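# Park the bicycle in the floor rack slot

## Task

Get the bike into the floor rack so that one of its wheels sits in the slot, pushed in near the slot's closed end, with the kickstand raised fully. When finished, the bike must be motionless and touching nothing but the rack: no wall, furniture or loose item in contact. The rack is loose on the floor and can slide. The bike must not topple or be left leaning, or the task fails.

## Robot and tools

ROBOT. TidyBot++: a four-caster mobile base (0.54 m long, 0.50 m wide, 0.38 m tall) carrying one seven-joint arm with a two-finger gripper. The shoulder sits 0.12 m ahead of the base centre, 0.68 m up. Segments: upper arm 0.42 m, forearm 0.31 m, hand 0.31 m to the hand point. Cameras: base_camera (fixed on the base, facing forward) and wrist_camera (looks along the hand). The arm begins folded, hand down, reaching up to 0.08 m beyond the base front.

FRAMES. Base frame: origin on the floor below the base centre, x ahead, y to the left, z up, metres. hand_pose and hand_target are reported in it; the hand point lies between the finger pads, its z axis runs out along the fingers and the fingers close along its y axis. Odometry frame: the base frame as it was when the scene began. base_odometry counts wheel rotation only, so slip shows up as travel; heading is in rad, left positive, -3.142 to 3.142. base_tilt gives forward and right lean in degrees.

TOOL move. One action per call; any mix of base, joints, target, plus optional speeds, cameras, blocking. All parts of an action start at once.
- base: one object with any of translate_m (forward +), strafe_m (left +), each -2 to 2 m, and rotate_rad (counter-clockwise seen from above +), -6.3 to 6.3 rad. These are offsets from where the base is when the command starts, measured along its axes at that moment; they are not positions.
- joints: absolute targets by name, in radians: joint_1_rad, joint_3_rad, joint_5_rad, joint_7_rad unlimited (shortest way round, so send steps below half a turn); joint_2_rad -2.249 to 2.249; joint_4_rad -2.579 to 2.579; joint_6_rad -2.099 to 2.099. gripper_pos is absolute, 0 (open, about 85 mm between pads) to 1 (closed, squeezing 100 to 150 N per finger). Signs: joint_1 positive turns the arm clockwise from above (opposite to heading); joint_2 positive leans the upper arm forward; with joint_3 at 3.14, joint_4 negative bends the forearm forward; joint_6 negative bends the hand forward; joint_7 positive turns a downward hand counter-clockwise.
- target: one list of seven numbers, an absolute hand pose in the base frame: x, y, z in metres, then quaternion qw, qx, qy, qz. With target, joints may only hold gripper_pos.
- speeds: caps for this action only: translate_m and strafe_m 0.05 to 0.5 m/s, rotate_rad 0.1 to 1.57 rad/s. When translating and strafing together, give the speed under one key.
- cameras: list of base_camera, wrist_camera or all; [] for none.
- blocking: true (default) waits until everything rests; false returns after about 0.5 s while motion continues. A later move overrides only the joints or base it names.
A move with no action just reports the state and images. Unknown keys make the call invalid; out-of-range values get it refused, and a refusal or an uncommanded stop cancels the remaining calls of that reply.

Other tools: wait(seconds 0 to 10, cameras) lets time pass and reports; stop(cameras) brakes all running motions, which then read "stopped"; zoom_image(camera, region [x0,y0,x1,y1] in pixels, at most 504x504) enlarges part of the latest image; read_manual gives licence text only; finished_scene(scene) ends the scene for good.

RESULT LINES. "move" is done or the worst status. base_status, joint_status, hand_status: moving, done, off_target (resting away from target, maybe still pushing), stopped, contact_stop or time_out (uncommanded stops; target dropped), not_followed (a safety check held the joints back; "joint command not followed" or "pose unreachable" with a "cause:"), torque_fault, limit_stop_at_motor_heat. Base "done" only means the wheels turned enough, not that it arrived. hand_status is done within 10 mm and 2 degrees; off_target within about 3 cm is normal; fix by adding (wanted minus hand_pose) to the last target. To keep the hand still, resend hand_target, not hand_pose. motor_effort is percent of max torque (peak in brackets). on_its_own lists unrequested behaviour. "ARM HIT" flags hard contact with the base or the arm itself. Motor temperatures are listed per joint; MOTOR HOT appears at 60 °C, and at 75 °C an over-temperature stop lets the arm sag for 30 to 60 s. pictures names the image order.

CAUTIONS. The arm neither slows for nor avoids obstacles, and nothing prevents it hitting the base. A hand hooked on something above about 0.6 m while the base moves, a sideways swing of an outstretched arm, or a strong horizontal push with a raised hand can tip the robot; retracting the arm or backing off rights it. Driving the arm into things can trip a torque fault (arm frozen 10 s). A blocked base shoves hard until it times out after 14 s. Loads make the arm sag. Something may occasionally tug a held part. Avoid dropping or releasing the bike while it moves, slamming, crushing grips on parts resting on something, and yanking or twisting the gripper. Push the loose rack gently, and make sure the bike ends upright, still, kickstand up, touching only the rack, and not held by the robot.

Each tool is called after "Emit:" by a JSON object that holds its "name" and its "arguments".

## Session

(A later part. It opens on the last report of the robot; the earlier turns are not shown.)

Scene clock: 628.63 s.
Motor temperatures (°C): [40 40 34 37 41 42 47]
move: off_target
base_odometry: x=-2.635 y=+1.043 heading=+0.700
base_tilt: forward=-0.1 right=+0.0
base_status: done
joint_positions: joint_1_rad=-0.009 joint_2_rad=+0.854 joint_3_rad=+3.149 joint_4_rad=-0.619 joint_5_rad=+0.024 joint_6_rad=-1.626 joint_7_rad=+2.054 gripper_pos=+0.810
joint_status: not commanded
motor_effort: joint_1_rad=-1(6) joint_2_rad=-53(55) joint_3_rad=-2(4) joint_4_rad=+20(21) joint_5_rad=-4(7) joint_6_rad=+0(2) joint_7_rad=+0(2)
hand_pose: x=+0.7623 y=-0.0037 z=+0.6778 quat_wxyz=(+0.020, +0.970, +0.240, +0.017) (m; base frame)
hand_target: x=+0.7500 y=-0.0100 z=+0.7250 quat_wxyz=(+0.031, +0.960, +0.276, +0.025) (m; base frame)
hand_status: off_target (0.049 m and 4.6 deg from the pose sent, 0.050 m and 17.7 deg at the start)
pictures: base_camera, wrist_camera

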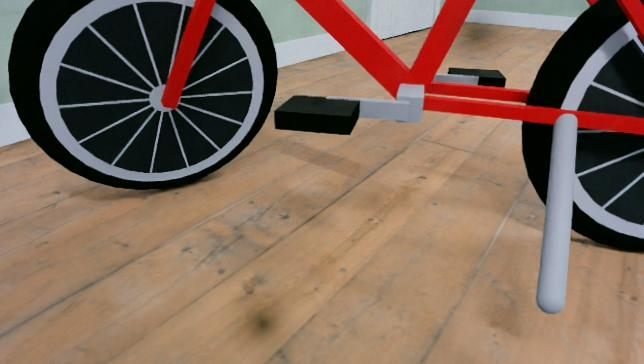

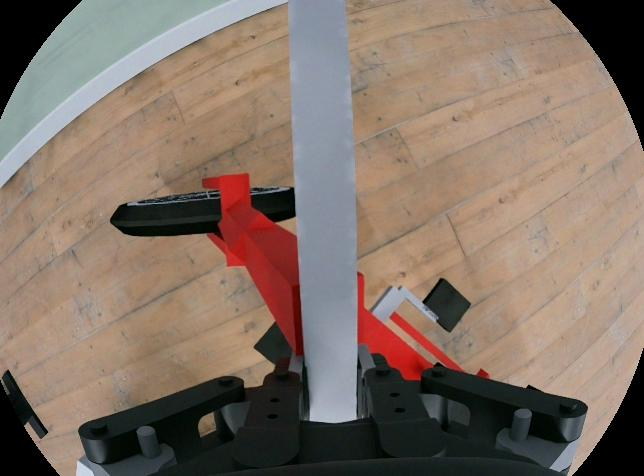

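Emit:
{"name": "move", "arguments": {"base": {"translate_m": -0.03, "strafe_m": -0.058, "rotate_rad": 0.2}, "speeds": {"translate_m": 0.05, "rotate_rad": 0.15}, "target": [0.74, -0.01, 0.71, 0.0317, 0.9476, 0.3193, 0.0236]}}

Scene clock: 654.10 s.
Motor temperatures (°C): [40 40 34 37 41 42 46]
move: off_target
base_odometry: x=-2.621 y=+0.979 heading=+0.900
base_tilt: forward=+0.0 right=-0.1
base_status: done
joint_positions: joint_1_rad=-0.004 joint_2_rad=+0.821 joint_3_rad=+3.121 joint_4_rad=-0.690 joint_5_rad=+0.036 joint_6_rad=-1.601 joint_7_rad=+2.115 gripper_pos=+0.810
joint_status: not commanded
motor_effort: joint_1_rad=+0(5) joint_2_rad=-50(55) joint_3_rad=-2(4) joint_4_rad=+16(21) joint_5_rad=-3(5) joint_6_rad=-8(9) joint_7_rad=+2(3)
hand_pose: x=+0.7499 y=+0.0015 z=+0.6765 quat_wxyz=(+0.014, +0.961, +0.276, +0.012) (m; base frame)
hand_target: x=+0.7400 y=-0.0100 z=+0.7100 quat_wxyz=(+0.032, +0.947, +0.319, +0.024) (m; base frame)
hand_status: off_target (0.037 m and 5.7 deg from the pose sent, 0.040 m and 9.6 deg at the start)
pictures: base_camera, wrist_camera

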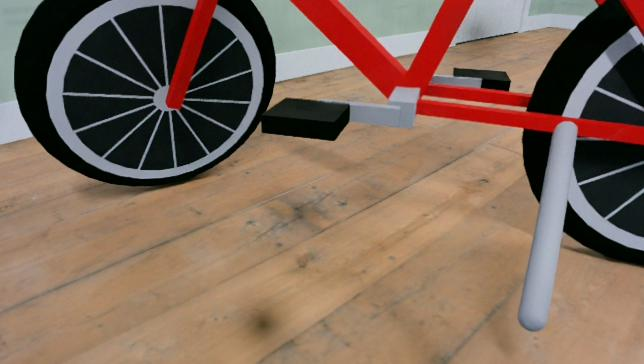

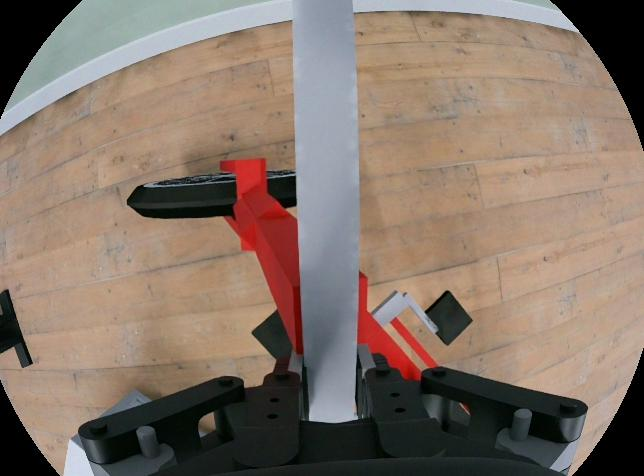

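Emit:
{"name": "move", "arguments": {"base": {"translate_m": -0.08, "strafe_m": 0.003, "rotate_rad": 0.15}, "speeds": {"translate_m": 0.07, "rotate_rad": 0.13}, "target": [0.74, -0.01, 0.71, 0.0331, 0.9268, 0.3756, 0.0217]}}

Scene clock: 675.93 s.
Motor temperatures (°C): [40 41 34 37 41 42 46]
move: off_target
base_odometry: x=-2.673 y=+0.918 heading=+1.050
base_tilt: forward=+0.0 right=+0.0
base_status: done
joint_positions: joint_1_rad=+0.001 joint_2_rad=+0.819 joint_3_rad=+3.099 joint_4_rad=-0.697 joint_5_rad=+0.052 joint_6_rad=-1.597 joint_7_rad=+2.242 gripper_pos=+0.810
joint_status: not commanded
motor_effort: joint_1_rad=+1(7) joint_2_rad=-53(55) joint_3_rad=-1(4) joint_4_rad=+17(19) joint_5_rad=-3(5) joint_6_rad=-8(10) joint_7_rad=+2(3)
hand_pose: x=+0.7487 y=+0.0030 z=+0.6755 quat_wxyz=(+0.014, +0.940, +0.341, +0.010) (m; base frame)
hand_target: x=+0.7400 y=-0.0100 z=+0.7100 quat_wxyz=(+0.033, +0.926, +0.375, +0.022) (m; base frame)
hand_status: off_target (0.038 m and 4.9 deg from the pose sent, 0.037 m and 12.3 deg at the start)
pictures: base_camera, wrist_camera

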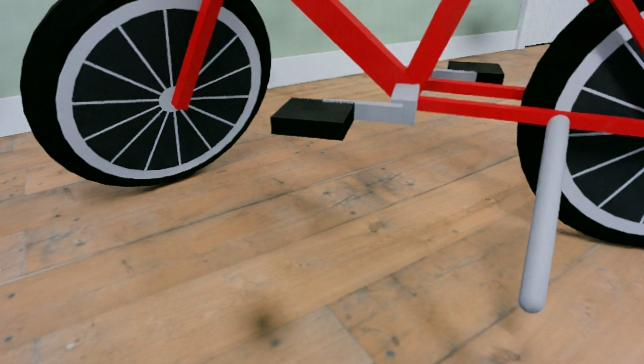

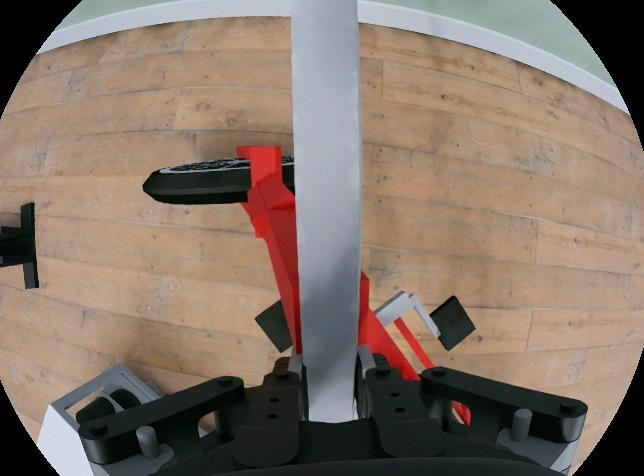

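Emit:
{"name": "move", "arguments": {"base": {"translate_m": -0.086, "strafe_m": -0.027, "rotate_rad": 0.17}, "speeds": {"translate_m": 0.08, "rotate_rad": 0.15}, "target": [0.74, -0.01, 0.71, 0.0339, 0.911, 0.4123, 0.0203]}}

Scene clock: 697.63 s.
Motor temperatures (°C): [40 41 33 37 41 42 46]
move: off_target
base_odometry: x=-2.692 y=+0.830 heading=+1.221
base_tilt: forward=-0.1 right=+0.0
base_status: done
joint_positions: joint_1_rad=+0.002 joint_2_rad=+0.820 joint_3_rad=+3.083 joint_4_rad=-0.700 joint_5_rad=+0.060 joint_6_rad=-1.594 joint_7_rad=+2.315 gripper_pos=+0.810
joint_status: not commanded
motor_effort: joint_1_rad=+2(7) joint_2_rad=-54(56) joint_3_rad=+0(4) joint_4_rad=+18(18) joint_5_rad=-2(5) joint_6_rad=-8(11) joint_7_rad=+3(4)
hand_pose: x=+0.7489 y=+0.0068 z=+0.6744 quat_wxyz=(+0.013, +0.925, +0.380, +0.010) (m; base frame)
hand_target: x=+0.7400 y=-0.0100 z=+0.7100 quat_wxyz=(+0.034, +0.910, +0.412, +0.020) (m; base frame)
hand_status: off_target (0.040 m and 4.8 deg from the pose sent, 0.038 m and 9.1 deg at the start)
pictures: base_camera, wrist_camera

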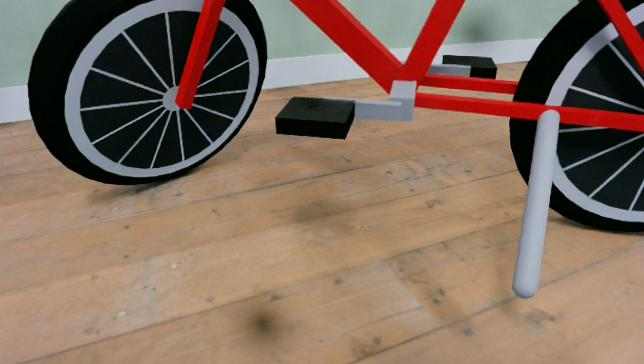

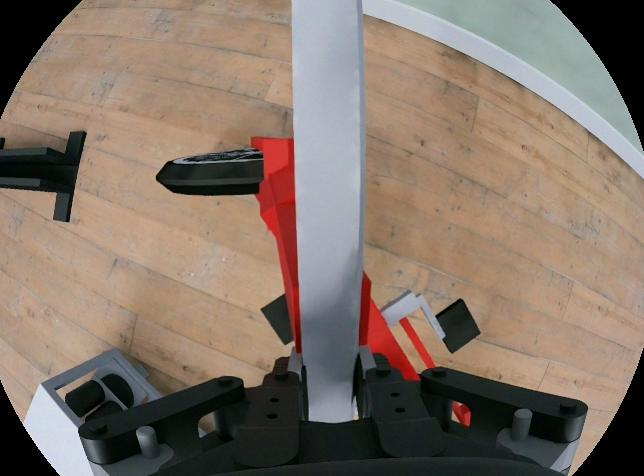

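Emit:
{"name": "zoom_image", "arguments": {"camera": "wrist_camera", "region": [0, 100, 290, 260]}}

Scaled by 1.738.

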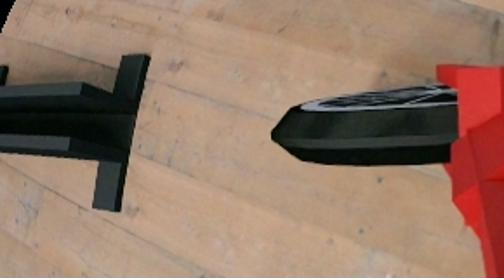

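Emit:
{"name": "move", "arguments": {"base": {"translate_m": -0.064, "strafe_m": 0.026, "rotate_rad": 0.18}, "speeds": {"translate_m": 0.06, "rotate_rad": 0.15}, "target": [0.74, -0.01, 0.71, 0.0298, 0.9689, 0.2474, 0.0259]}}

Emit:
{"name": "zoom_image", "arguments": {"camera": "wrist_camera", "region": [0, 60, 300, 260]}}

Scene clock: 725.03 s.
Motor temperatures (°C): [40 42 33 36 41 42 46]
move: off_target
base_odometry: x=-2.739 y=+0.779 heading=+1.401
base_tilt: forward=-0.1 right=+0.0
base_status: done
joint_positions: joint_1_rad=+0.007 joint_2_rad=+0.812 joint_3_rad=+3.130 joint_4_rad=-0.715 joint_5_rad=+0.061 joint_6_rad=-1.597 joint_7_rad=+2.104 gripper_pos=+0.810
joint_status: not commanded
motor_effort: joint_1_rad=-2(8) joint_2_rad=-51(57) joint_3_rad=-1(5) joint_4_rad=+20(21) joint_5_rad=-3(6) joint_6_rad=+0(10) joint_7_rad=+0(3)
hand_pose: x=+0.7438 y=-0.0174 z=+0.6742 quat_wxyz=(+0.028, +0.965, +0.262, +0.002) (m; base frame)
hand_target: x=+0.7400 y=-0.0100 z=+0.7100 quat_wxyz=(+0.030, +0.968, +0.247, +0.026) (m; base frame)
hand_status: off_target (0.037 m and 3.3 deg from the pose sent, 0.040 m and 16.2 deg at the start)
pictures: base_camera, wrist_camera

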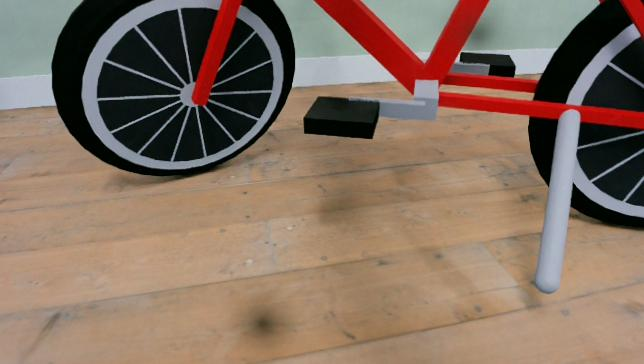

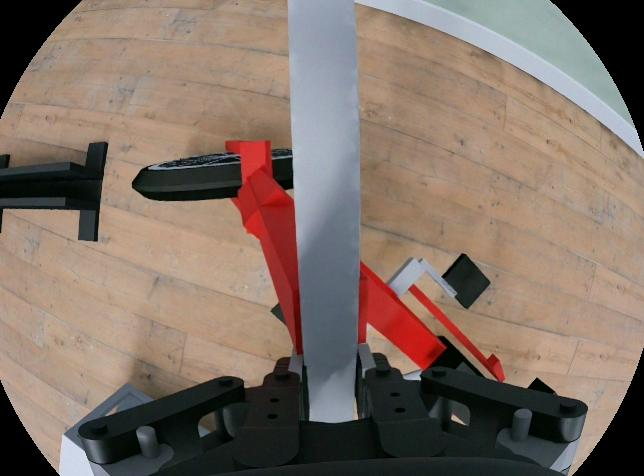

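Scaled by 1.680.

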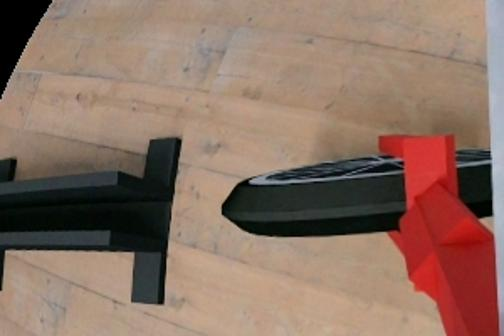

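Emit:
{"name": "move", "arguments": {"base": {"translate_m": 0.064, "strafe_m": 0.089, "rotate_rad": 0.1}, "speeds": {"translate_m": 0.08, "rotate_rad": 0.1}, "target": [0.74, -0.01, 0.705, 0.0286, 0.9801, 0.1987, 0.0274]}}

Emit:
{"name": "zoom_image", "arguments": {"camera": "wrist_camera", "region": [0, 60, 300, 260]}}

Scene clock: 836.03 s.
Motor temperatures (°C): [40 43 33 36 41 41 46]
move: off_target
base_odometry: x=-2.816 y=+0.857 heading=+1.502
base_tilt: forward=-0.1 right=+0.0
base_status: done
joint_positions: joint_1_rad=-0.007 joint_2_rad=+0.795 joint_3_rad=+3.131 joint_4_rad=-0.733 joint_5_rad=+0.061 joint_6_rad=-1.597 joint_7_rad=+2.025 gripper_pos=+0.811
joint_status: not commanded
motor_effort: joint_1_rad=+0(10) joint_2_rad=-46(52) joint_3_rad=+2(7) joint_4_rad=+17(21) joint_5_rad=+1(8) joint_6_rad=+3(5) joint_7_rad=-3(3)
hand_pose: x=+0.7386 y=-0.0088 z=+0.6792 quat_wxyz=(+0.028, +0.973, +0.231, +0.002) (m; base frame)
hand_target: x=+0.7400 y=-0.0100 z=+0.7050 quat_wxyz=(+0.029, +0.979, +0.199, +0.027) (m; base frame)
hand_status: off_target (0.026 m and 4.8 deg from the pose sent, 0.032 m and 8.1 deg at the start)
pictures: base_camera, wrist_camera

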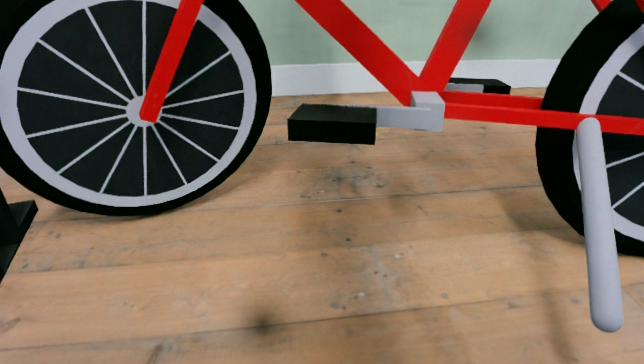

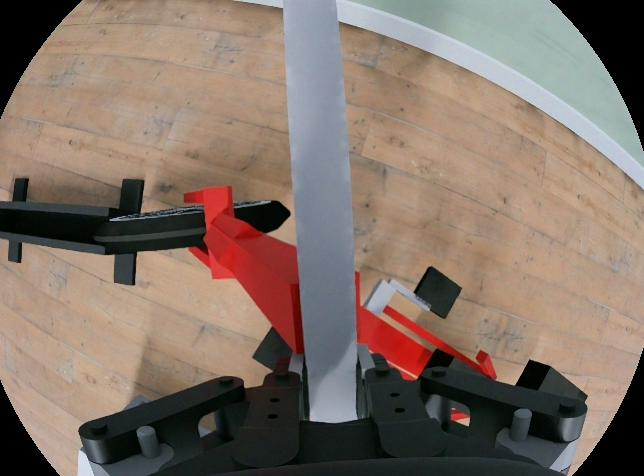

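Scaled by 1.680.

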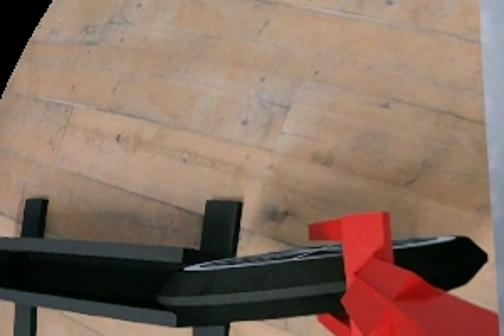

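Emit:
{"name": "zoom_image", "arguments": {"camera": "wrist_camera", "region": [60, 160, 220, 290]}}

Emit:
{"name": "zoom_image", "arguments": {"camera": "base_camera", "region": [0, 130, 280, 300]}}

Scaled by 3.150.

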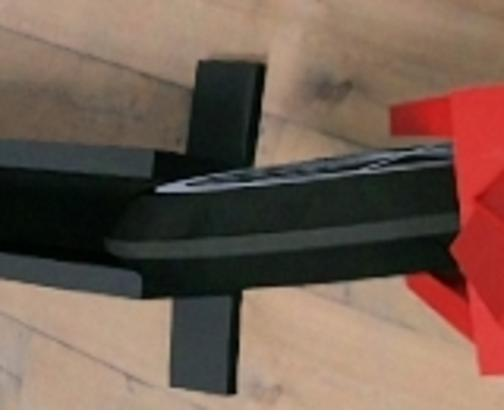

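Scaled by 1.800.

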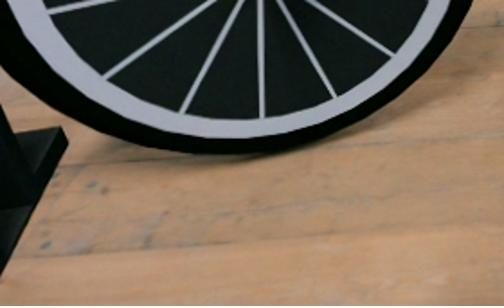

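Emit:
{"name": "move", "arguments": {"base": {"translate_m": 0.089, "strafe_m": -0.092}, "speeds": {"translate_m": 0.1}, "target": [0.74, -0.01, 0.705, 0.025, 0.9968, 0.0799, 0.0306]}}

Emit:
{"name": "zoom_image", "arguments": {"camera": "wrist_camera", "region": [40, 160, 240, 310]}}

Scene clock: 868.83 s.
Motor temperatures (°C): [40 43 33 36 41 41 46]
move: off_target
base_odometry: x=-2.718 y=+0.939 heading=+1.502
base_tilt: forward=+0.0 right=+0.0
base_status: done
joint_positions: joint_1_rad=-0.017 joint_2_rad=+0.801 joint_3_rad=+3.148 joint_4_rad=-0.736 joint_5_rad=+0.042 joint_6_rad=-1.597 joint_7_rad=+1.809 gripper_pos=+0.811
joint_status: not commanded
motor_effort: joint_1_rad=+1(4) joint_2_rad=-50(53) joint_3_rad=+5(6) joint_4_rad=+18(21) joint_5_rad=+7(7) joint_6_rad=+0(6) joint_7_rad=-1(4)
hand_pose: x=+0.7379 y=-0.0039 z=+0.6742 quat_wxyz=(+0.024, +0.992, +0.124, +0.001) (m; base frame)
hand_target: x=+0.7400 y=-0.0100 z=+0.7050 quat_wxyz=(+0.025, +0.996, +0.080, +0.031) (m; base frame)
hand_status: off_target (0.031 m and 6.1 deg from the pose sent, 0.026 m and 17.8 deg at the start)
pictures: base_camera, wrist_camera

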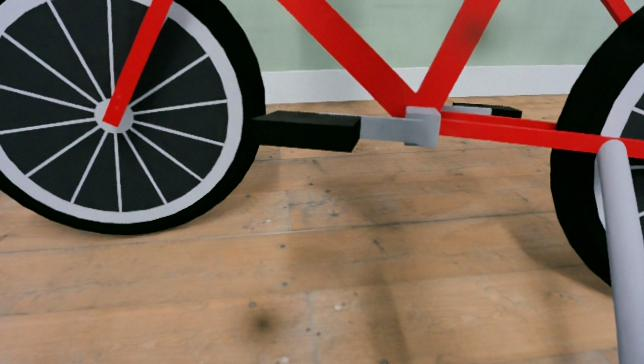

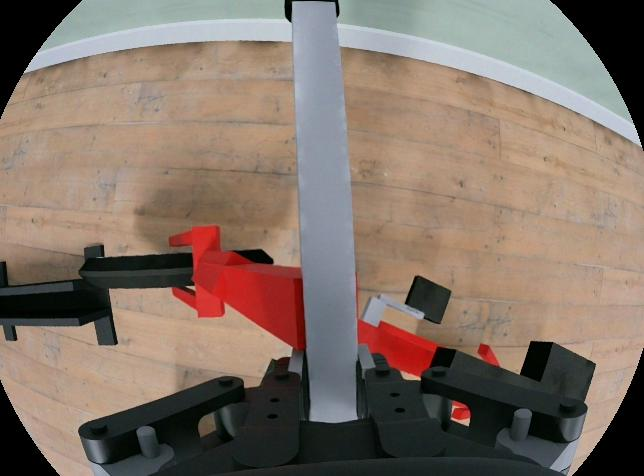

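Scaled by 2.520.

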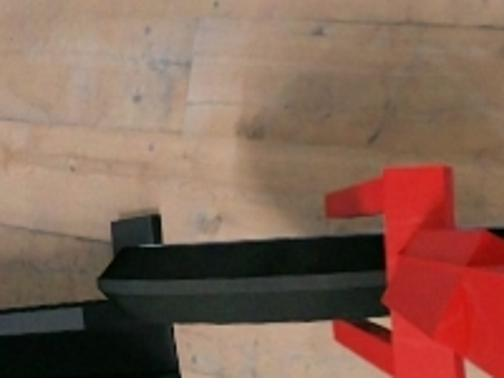

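Emit:
{"name": "move", "arguments": {}}

Scene clock: 899.17 s.
Motor temperatures (°C): [40 43 33 36 41 41 46]
base_odometry: x=-2.718 y=+0.939 heading=+1.502
base_tilt: forward=+0.0 right=+0.0
base_status: done
joint_positions: joint_1_rad=-0.017 joint_2_rad=+0.801 joint_3_rad=+3.148 joint_4_rad=-0.736 joint_5_rad=+0.042 joint_6_rad=-1.597 joint_7_rad=+1.809 gripper_pos=+0.811
joint_status: not commanded
motor_effort: joint_1_rad=+1(4) joint_2_rad=-50(53) joint_3_rad=+5(6) joint_4_rad=+18(21) joint_5_rad=+7(7) joint_6_rad=+0(6) joint_7_rad=-1(4)
hand_pose: x=+0.7379 y=-0.0035 z=+0.6742 quat_wxyz=(+0.023, +0.992, +0.125, +0.001) (m; base frame)
hand_target: x=+0.7400 y=-0.0100 z=+0.7050 quat_wxyz=(+0.025, +0.996, +0.080, +0.031) (m; base frame)
hand_status: off_target (0.032 m and 6.1 deg from the pose sent, 0.026 m and 17.8 deg at the start)
pictures: base_camera, wrist_camera

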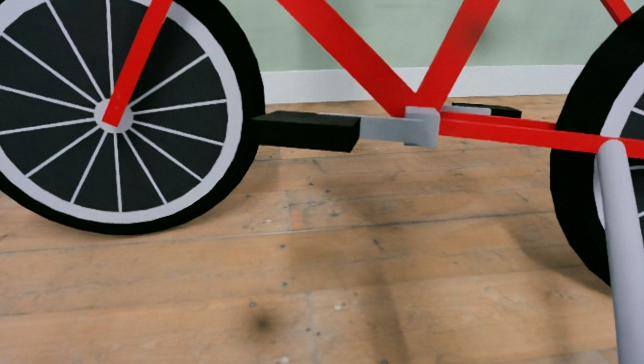

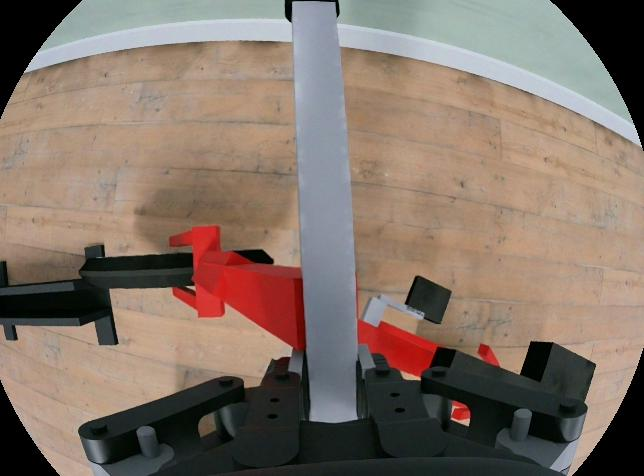

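Emit:
{"name": "move", "arguments": {"base": {"translate_m":0.021,"strafe_m":-0.095,"rotate_rad":-0.122}, "speeds": {"translate_m":0.08,"rotate_rad":0.1}, "target": [0.74,-0.01,0.705,0.0278,0.9847,0.1741,0.0281]}}

Scene clock: 913.50 s.
Motor temperatures (°C): [40 43 33 36 41 41 46]
move: off_target
base_odometry: x=-2.621 y=+0.954 heading=+1.379
base_tilt: forward=+0.0 right=+0.1
base_status: done
joint_positions: joint_1_rad=-0.011 joint_2_rad=+0.805 joint_3_rad=+3.136 joint_4_rad=-0.736 joint_5_rad=+0.036 joint_6_rad=-1.594 joint_7_rad=+1.911 gripper_pos=+0.811
joint_status: not commanded
motor_effort: joint_1_rad=+1(8) joint_2_rad=-52(53) joint_3_rad=+4(8) joint_4_rad=+17(20) joint_5_rad=+7(11) joint_6_rad=-3(7) joint_7_rad=+0(2)
hand_pose: x=+0.7386 y=-0.0002 z=+0.6717 quat_wxyz=(+0.016, +0.984, +0.177, +0.001) (m; base frame)
hand_target: x=+0.7400 y=-0.0100 z=+0.7050 quat_wxyz=(+0.028, +0.984, +0.174, +0.028) (m; base frame)
hand_status: off_target (0.035 m and 3.4 deg from the pose sent, 0.032 m and 6.5 deg at the start)
pictures: base_camera, wrist_camera

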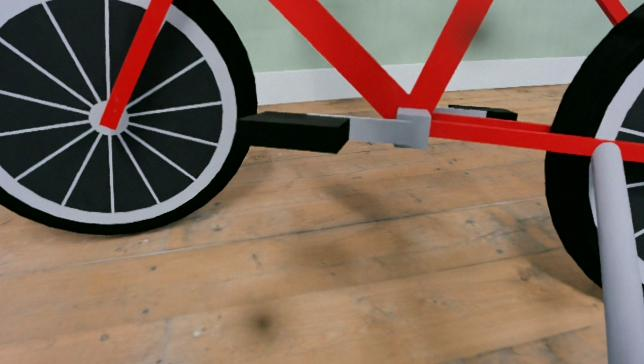

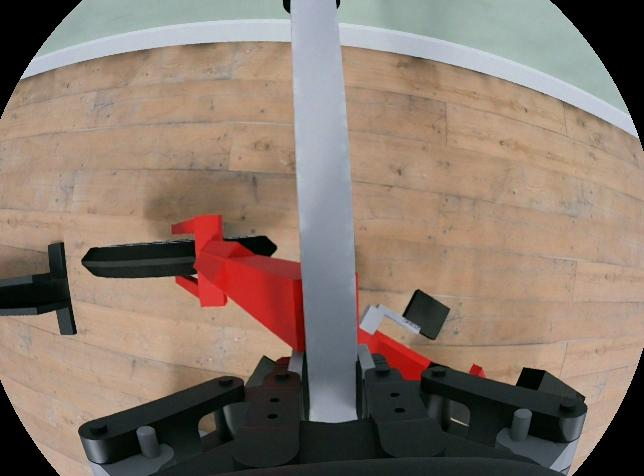

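Emit:
{"name": "move", "arguments": {"base": {"translate_m":-0.038,"strafe_m":0.023,"rotate_rad":0.091}, "speeds": {"translate_m":0.05,"rotate_rad":0.1}, "target": [0.74,-0.01,0.705,0.0307,0.9597,0.2812,0.0249]}}

Emit:
{"name": "zoom_image", "arguments": {"camera": "wrist_camera", "region": [0, 200, 300, 360]}}

Scene clock: 938.40 s.
Motor temperatures (°C): [40 43 33 36 41 41 46]
move: off_target
base_odometry: x=-2.651 y=+0.921 heading=+1.470
base_tilt: forward=+0.0 right=+0.0
base_status: done
joint_positions: joint_1_rad=-0.005 joint_2_rad=+0.808 joint_3_rad=+3.112 joint_4_rad=-0.737 joint_5_rad=+0.036 joint_6_rad=-1.593 joint_7_rad=+2.081 gripper_pos=+0.811
joint_status: not commanded
motor_effort: joint_1_rad=+0(7) joint_2_rad=-47(55) joint_3_rad=+3(6) joint_4_rad=+15(19) joint_5_rad=+2(7) joint_6_rad=-6(7) joint_7_rad=+0(2)
hand_pose: x=+0.7384 y=+0.0060 z=+0.6697 quat_wxyz=(+0.007, +0.965, +0.264, +0.000) (m; base frame)
hand_target: x=+0.7400 y=-0.0100 z=+0.7050 quat_wxyz=(+0.031, +0.959, +0.281, +0.025) (m; base frame)
hand_status: off_target (0.039 m and 4.4 deg from the pose sent, 0.035 m and 12.7 deg at the start)
pictures: base_camera, wrist_camera

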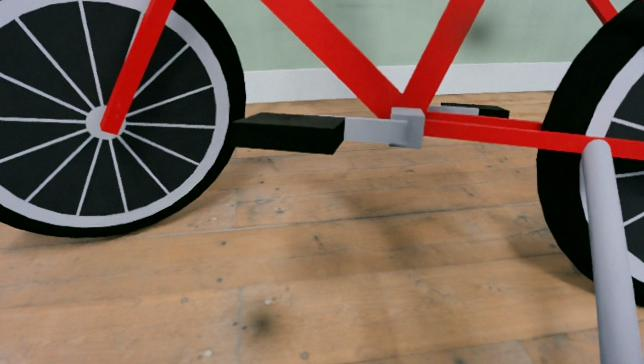

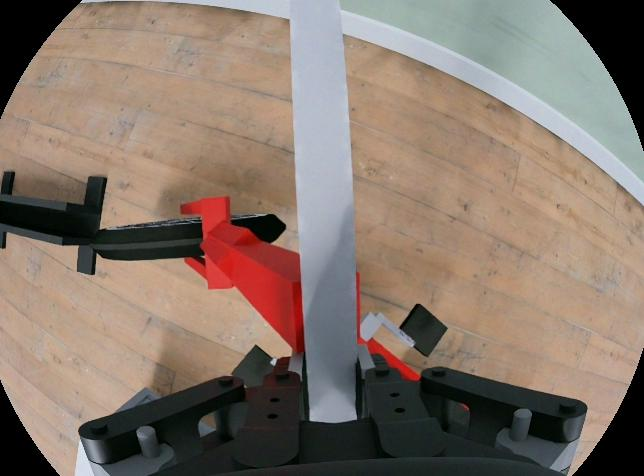

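Scaled by 1.680.

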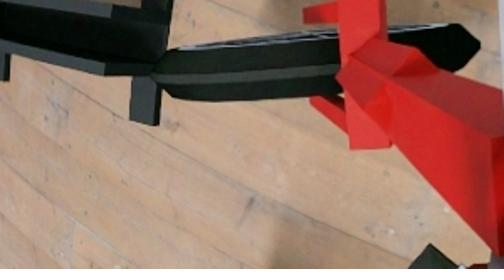

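Emit:
{"name": "move", "arguments": {"base": {"translate_m":0.012,"strafe_m":0.034,"rotate_rad":0.04}, "speeds": {"translate_m":0.05,"rotate_rad":0.1}, "target": [0.74,-0.01,0.705,0.0268,0.9902,0.1395,0.029]}}

Emit:
{"name": "zoom_image", "arguments": {"camera": "wrist_camera", "region": [0, 180, 300, 360]}}

Scene clock: 956.97 s.
Motor temperatures (°C): [40 43 33 36 41 41 46]
move: off_target
base_odometry: x=-2.684 y=+0.936 heading=+1.511
base_tilt: forward=+0.0 right=-0.1
base_status: done
joint_positions: joint_1_rad=-0.018 joint_2_rad=+0.806 joint_3_rad=+3.143 joint_4_rad=-0.738 joint_5_rad=+0.034 joint_6_rad=-1.593 joint_7_rad=+1.904 gripper_pos=+0.811
joint_status: not commanded
motor_effort: joint_1_rad=+0(7) joint_2_rad=-48(53) joint_3_rad=+3(7) joint_4_rad=+18(21) joint_5_rad=+5(8) joint_6_rad=+2(5) joint_7_rad=-2(3)
hand_pose: x=+0.7382 y=+0.0012 z=+0.6702 quat_wxyz=(+0.018, +0.985, +0.174, -0.001) (m; base frame)
hand_target: x=+0.7400 y=-0.0100 z=+0.7050 quat_wxyz=(+0.027, +0.989, +0.139, +0.029) (m; base frame)
hand_status: off_target (0.037 m and 5.3 deg from the pose sent, 0.039 m and 15.1 deg at the start)
pictures: base_camera, wrist_camera

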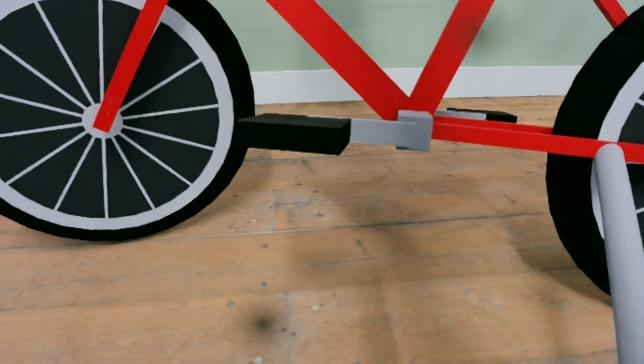

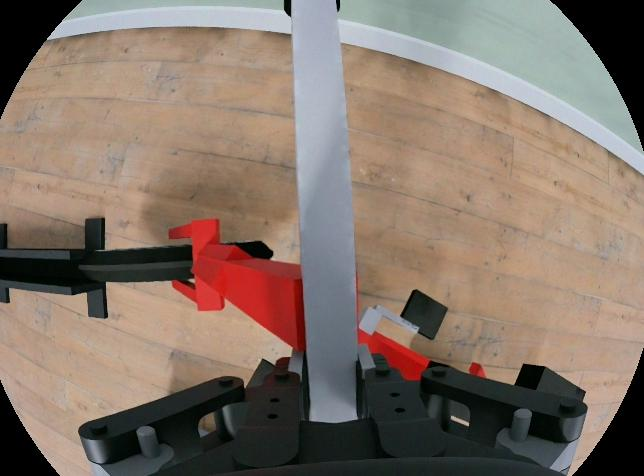

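Scaled by 1.680.

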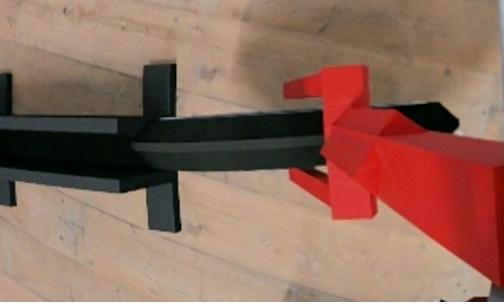

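Emit:
{"name": "move", "arguments": {"base": {"translate_m":-0.019,"strafe_m":0.029,"rotate_rad":0.079}, "speeds": {"translate_m":0.05,"rotate_rad":0.1}, "target": [0.74,-0.01,0.705,0.0259,0.994,0.1098,0.0298]}}

Emit:
{"name": "zoom_image", "arguments": {"camera": "wrist_camera", "region": [0, 180, 300, 360]}}

Scene clock: 968.17 s.
Motor temperatures (°C): [40 43 33 36 41 41 46]
move: off_target
base_odometry: x=-2.714 y=+0.919 heading=+1.589
base_tilt: forward=-0.1 right=+0.0
base_status: done
joint_positions: joint_1_rad=-0.016 joint_2_rad=+0.803 joint_3_rad=+3.150 joint_4_rad=-0.738 joint_5_rad=+0.029 joint_6_rad=-1.593 joint_7_rad=+1.859 gripper_pos=+0.811
joint_status: not commanded
motor_effort: joint_1_rad=+0(6) joint_2_rad=-46(52) joint_3_rad=+3(7) joint_4_rad=+16(20) joint_5_rad=+4(9) joint_6_rad=+0(4) joint_7_rad=-1(3)
hand_pose: x=+0.7383 y=-0.0015 z=+0.6722 quat_wxyz=(+0.018, +0.989, +0.148, +0.001) (m; base frame)
hand_target: x=+0.7400 y=-0.0100 z=+0.7050 quat_wxyz=(+0.026, +0.993, +0.110, +0.030) (m; base frame)
hand_status: off_target (0.034 m and 5.6 deg from the pose sent, 0.037 m and 8.2 deg at the start)
pictures: base_camera, wrist_camera

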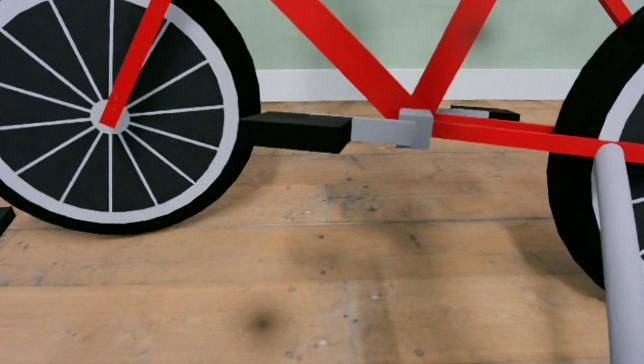

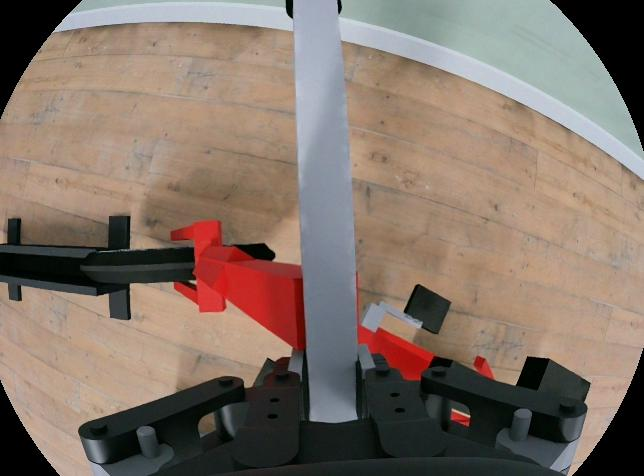

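Scaled by 1.680.

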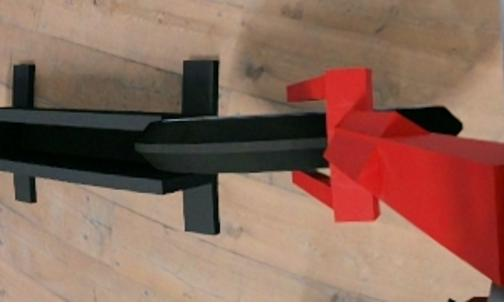

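Emit:
{"name": "move", "arguments": {"base": {"translate_m":-0.013,"strafe_m":0.05,"rotate_rad":0.061}, "speeds": {"translate_m":0.05,"rotate_rad":0.1}, "target": [0.74,-0.01,0.705,0.0246,0.9979,0.065,0.031]}}

Emit:
{"name": "zoom_image", "arguments": {"camera": "wrist_camera", "region": [0, 180, 300, 360]}}

Scene clock: 979.17 s.
Motor temperatures (°C): [40 43 33 36 41 41 46]
move: off_target
base_odometry: x=-2.764 y=+0.905 heading=+1.651
base_tilt: forward=+0.0 right=+0.0
base_status: done
joint_positions: joint_1_rad=+0.001 joint_2_rad=+0.797 joint_3_rad=+3.175 joint_4_rad=-0.739 joint_5_rad=+0.029 joint_6_rad=-1.593 joint_7_rad=+1.775 gripper_pos=+0.811
joint_status: not commanded
motor_effort: joint_1_rad=-5(10) joint_2_rad=-48(50) joint_3_rad=+0(5) joint_4_rad=+17(20) joint_5_rad=+2(7) joint_6_rad=+0(4) joint_7_rad=+0(2)
hand_pose: x=+0.7379 y=-0.0230 z=+0.6757 quat_wxyz=(+0.027, +0.996, +0.089, +0.003) (m; base frame)
hand_target: x=+0.7400 y=-0.0100 z=+0.7050 quat_wxyz=(+0.025, +0.997, +0.065, +0.031) (m; base frame)
hand_status: off_target (0.032 m and 4.2 deg from the pose sent, 0.034 m and 10.2 deg at the start)
pictures: base_camera, wrist_camera

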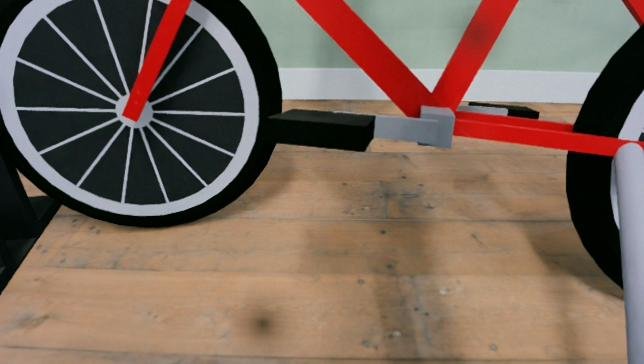

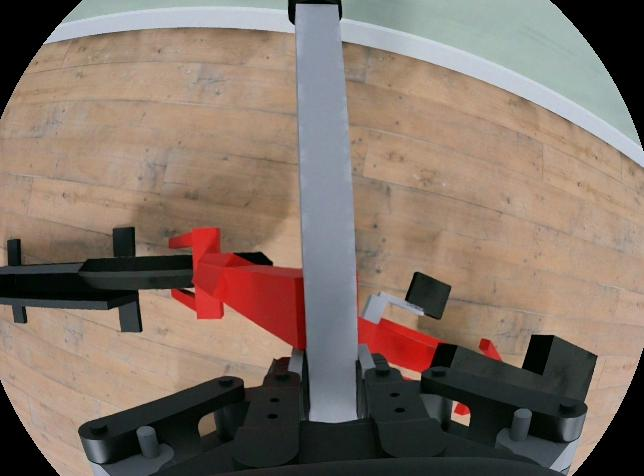

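Scaled by 1.680.

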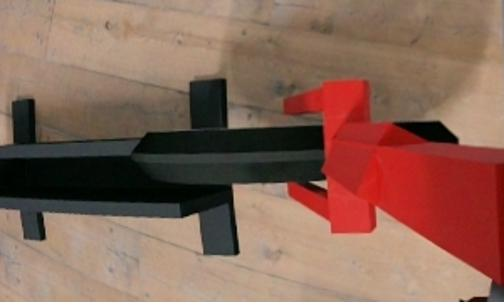

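Emit:
{"name": "zoom_image", "arguments": {"camera": "wrist_camera", "region": [0, 220, 160, 340]}}

Scaled by 3.150.

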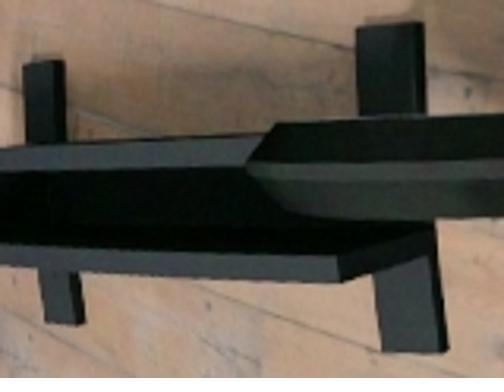

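Emit:
{"name": "move", "arguments": {"base": {"translate_m":-0.017,"strafe_m":-0.054,"rotate_rad":-0.031}, "speeds": {"translate_m":0.05,"rotate_rad":0.1}, "target": [0.74,-0.01,0.705,0.0243,0.9985,0.055,0.0312]}}

Emit:
{"name": "zoom_image", "arguments": {"camera": "wrist_camera", "region": [0, 200, 200, 350]}}

Scene clock: 1027.93 s.
Motor temperatures (°C): [39 43 33 36 41 41 46]
move: off_target
base_odometry: x=-2.709 y=+0.892 heading=+1.620
base_tilt: forward=+0.0 right=+0.1
base_status: done
joint_positions: joint_1_rad=-0.019 joint_2_rad=+0.794 joint_3_rad=+3.169 joint_4_rad=-0.739 joint_5_rad=+0.023 joint_6_rad=-1.593 joint_7_rad=+1.763 gripper_pos=+0.811
joint_status: not commanded
motor_effort: joint_1_rad=+1(5) joint_2_rad=-45(47) joint_3_rad=+4(6) joint_4_rad=+14(17) joint_5_rad=+4(8) joint_6_rad=-3(4) joint_7_rad=-1(1)
hand_pose: x=+0.7383 y=-0.0058 z=+0.6774 quat_wxyz=(+0.022, +0.995, +0.096, +0.006) (m; base frame)
hand_target: x=+0.7400 y=-0.0100 z=+0.7050 quat_wxyz=(+0.024, +0.998, +0.055, +0.031) (m; base frame)
hand_status: off_target (0.028 m and 5.5 deg from the pose sent, 0.032 m and 5.1 deg at the start)
pictures: base_camera, wrist_camera

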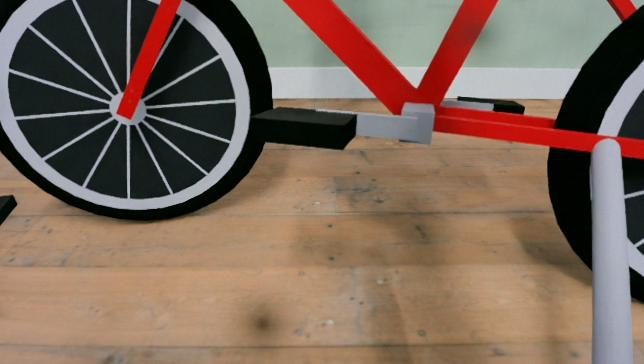

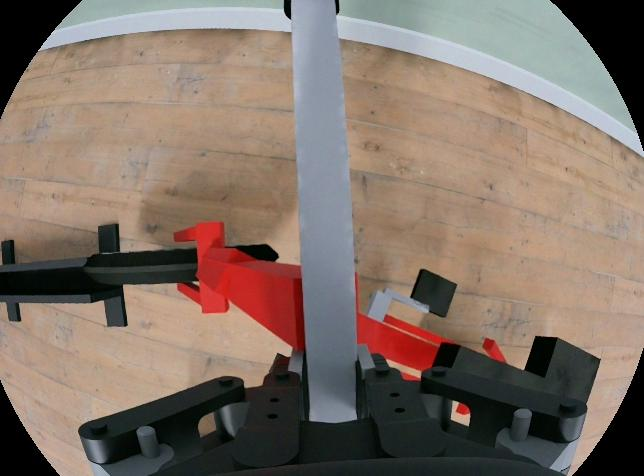

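Scaled by 2.520.

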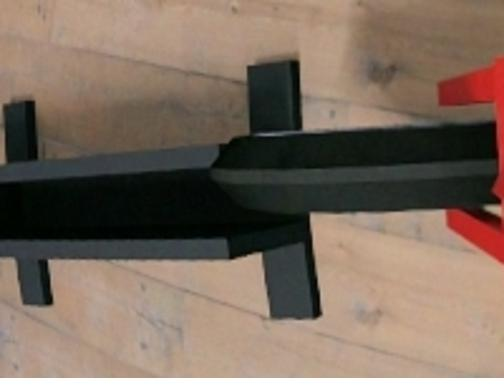

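Emit:
{"name": "move", "arguments": {"base": {"translate_m":0.007,"strafe_m":-0.124,"rotate_rad":-0.09}, "speeds": {"translate_m":0.08,"rotate_rad":0.1}, "target": [0.74,-0.01,0.705,0.0241,0.9987,0.05,0.0313]}}

Emit:
{"name": "zoom_image", "arguments": {"camera": "wrist_camera", "region": [0, 200, 200, 350]}}

Scene clock: 1045.90 s.
Motor temperatures (°C): [39 43 33 36 41 41 46]
move: off_target
base_odometry: x=-2.585 y=+0.905 heading=+1.529
base_tilt: forward=+0.0 right=+0.1
base_status: done
joint_positions: joint_1_rad=-0.017 joint_2_rad=+0.796 joint_3_rad=+3.173 joint_4_rad=-0.739 joint_5_rad=+0.019 joint_6_rad=-1.593 joint_7_rad=+1.759 gripper_pos=+0.811
joint_status: not commanded
motor_effort: joint_1_rad=+0(9) joint_2_rad=-51(51) joint_3_rad=+4(8) joint_4_rad=+18(19) joint_5_rad=+5(8) joint_6_rad=-3(5) joint_7_rad=+0(2)
hand_pose: x=+0.7383 y=-0.0080 z=+0.6765 quat_wxyz=(+0.022, +0.996, +0.091, +0.005) (m; base frame)
hand_target: x=+0.7400 y=-0.0100 z=+0.7050 quat_wxyz=(+0.024, +0.998, +0.050, +0.031) (m; base frame)
hand_status: off_target (0.029 m and 5.6 deg from the pose sent, 0.028 m and 6.0 deg at the start)
pictures: base_camera, wrist_camera

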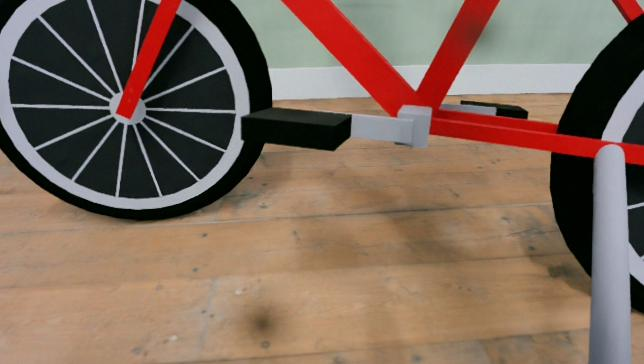

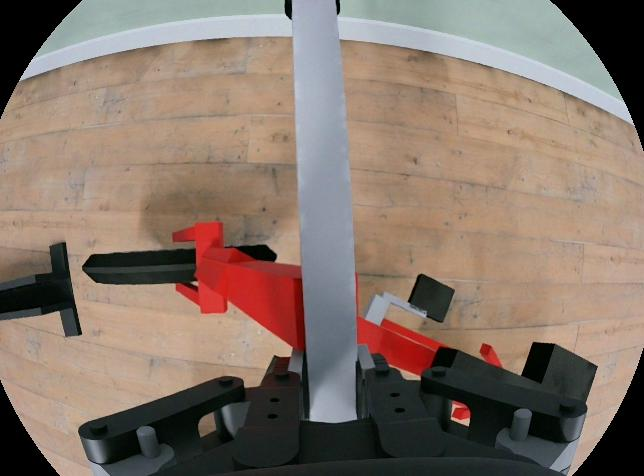

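Scaled by 2.520.

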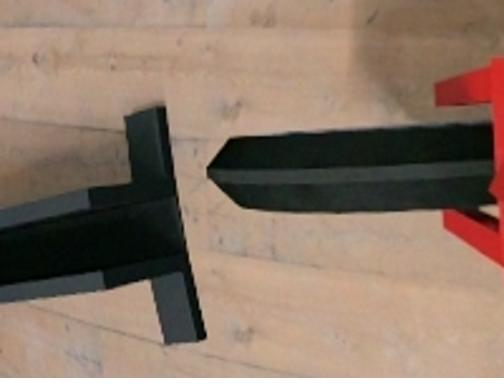

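Emit:
{"name": "move", "arguments": {"base": {"translate_m":-0.025,"strafe_m":0.034,"rotate_rad":0.071}, "speeds": {"translate_m":0.05,"rotate_rad":0.1}, "target": [0.74,-0.01,0.705,0.0281,0.9829,0.1839,0.0278]}}

Emit:
{"name": "zoom_image", "arguments": {"camera": "wrist_camera", "region": [0, 200, 200, 350]}}

Scene clock: 1088.70 s.
Motor temperatures (°C): [39 43 33 36 41 41 46]
move: off_target
base_odometry: x=-2.620 y=+0.881 heading=+1.600
base_tilt: forward=-0.1 right=+0.1
base_status: done
joint_positions: joint_1_rad=-0.009 joint_2_rad=+0.798 joint_3_rad=+3.142 joint_4_rad=-0.739 joint_5_rad=+0.020 joint_6_rad=-1.593 joint_7_rad=+1.911 gripper_pos=+0.811
joint_status: not commanded
motor_effort: joint_1_rad=+0(8) joint_2_rad=-45(54) joint_3_rad=+1(5) joint_4_rad=+14(19) joint_5_rad=+1(6) joint_6_rad=-5(7) joint_7_rad=+0(2)
hand_pose: x=+0.7381 y=+0.0006 z=+0.6749 quat_wxyz=(+0.011, +0.985, +0.173, +0.004) (m; base frame)
hand_target: x=+0.7400 y=-0.0100 z=+0.7050 quat_wxyz=(+0.028, +0.982, +0.184, +0.028) (m; base frame)
hand_status: off_target (0.032 m and 3.6 deg from the pose sent, 0.029 m and 11.1 deg at the start)
pictures: base_camera, wrist_camera

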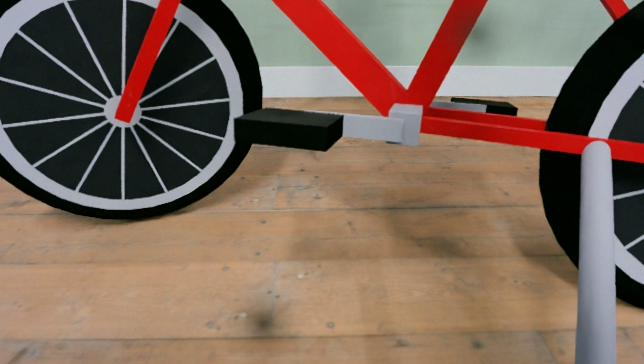

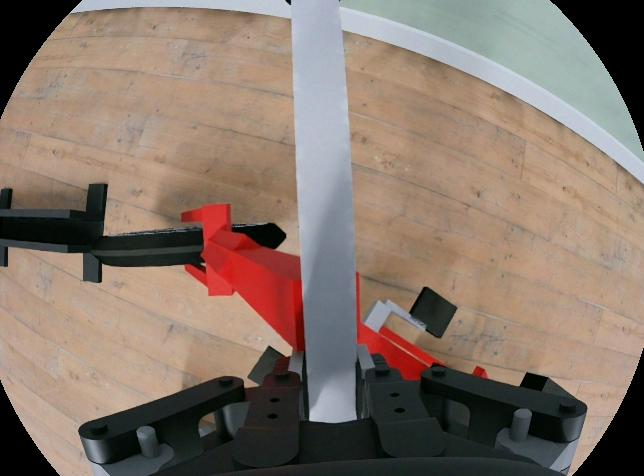

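Scaled by 2.520.

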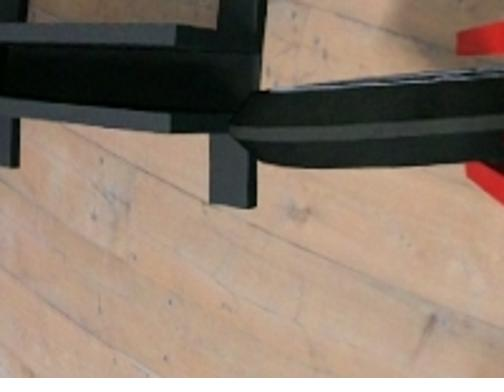

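Emit:
{"name": "move", "arguments": {"base": {"translate_m":-0.009,"strafe_m":0.052,"rotate_rad":0.05}, "speeds": {"translate_m":0.05,"rotate_rad":0.1}, "target": [0.74,-0.01,0.705,0.0238,0.9992,0.04,0.0316]}}

Emit:
{"name": "zoom_image", "arguments": {"camera": "wrist_camera", "region": [0, 200, 200, 350]}}

Scene clock: 1114.27 s.
Motor temperatures (°C): [39 43 33 36 41 41 46]
move: off_target
base_odometry: x=-2.672 y=+0.871 heading=+1.650
base_tilt: forward=-0.1 right=+0.0
base_status: done
joint_positions: joint_1_rad=-0.030 joint_2_rad=+0.791 joint_3_rad=+3.178 joint_4_rad=-0.739 joint_5_rad=+0.019 joint_6_rad=-1.594 joint_7_rad=+1.720 gripper_pos=+0.811
joint_status: not commanded
motor_effort: joint_1_rad=+0(7) joint_2_rad=-43(46) joint_3_rad=+3(6) joint_4_rad=+15(17) joint_5_rad=+4(7) joint_6_rad=+1(5) joint_7_rad=-2(3)
hand_pose: x=+0.7381 y=-0.0019 z=+0.6792 quat_wxyz=(+0.023, +0.997, +0.076, +0.007) (m; base frame)
hand_target: x=+0.7400 y=-0.0100 z=+0.7050 quat_wxyz=(+0.024, +0.998, +0.040, +0.032) (m; base frame)
hand_status: off_target (0.027 m and 5.0 deg from the pose sent, 0.032 m and 15.8 deg at the start)
pictures: base_camera, wrist_camera

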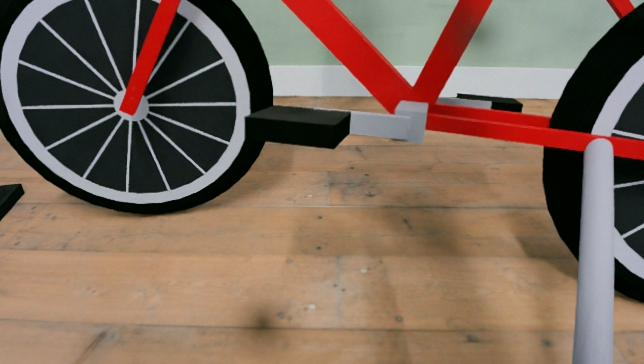

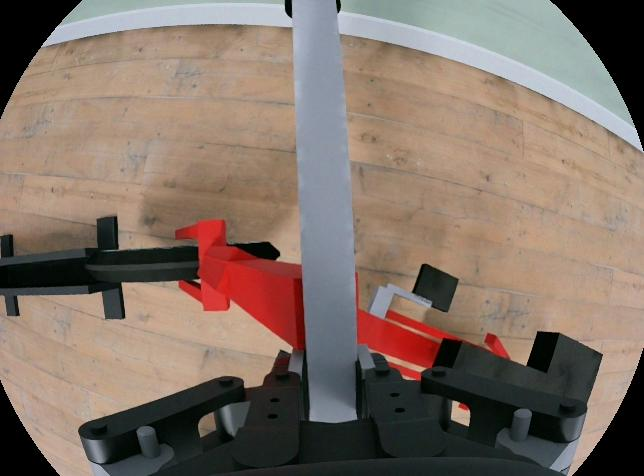

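Scaled by 2.520.

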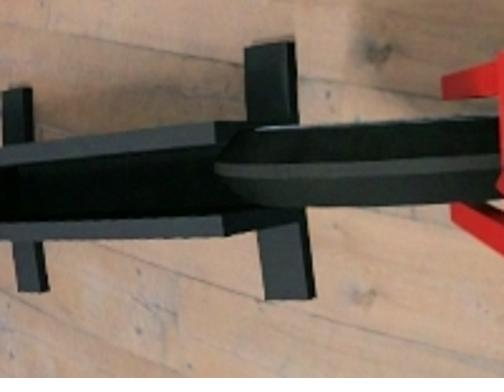

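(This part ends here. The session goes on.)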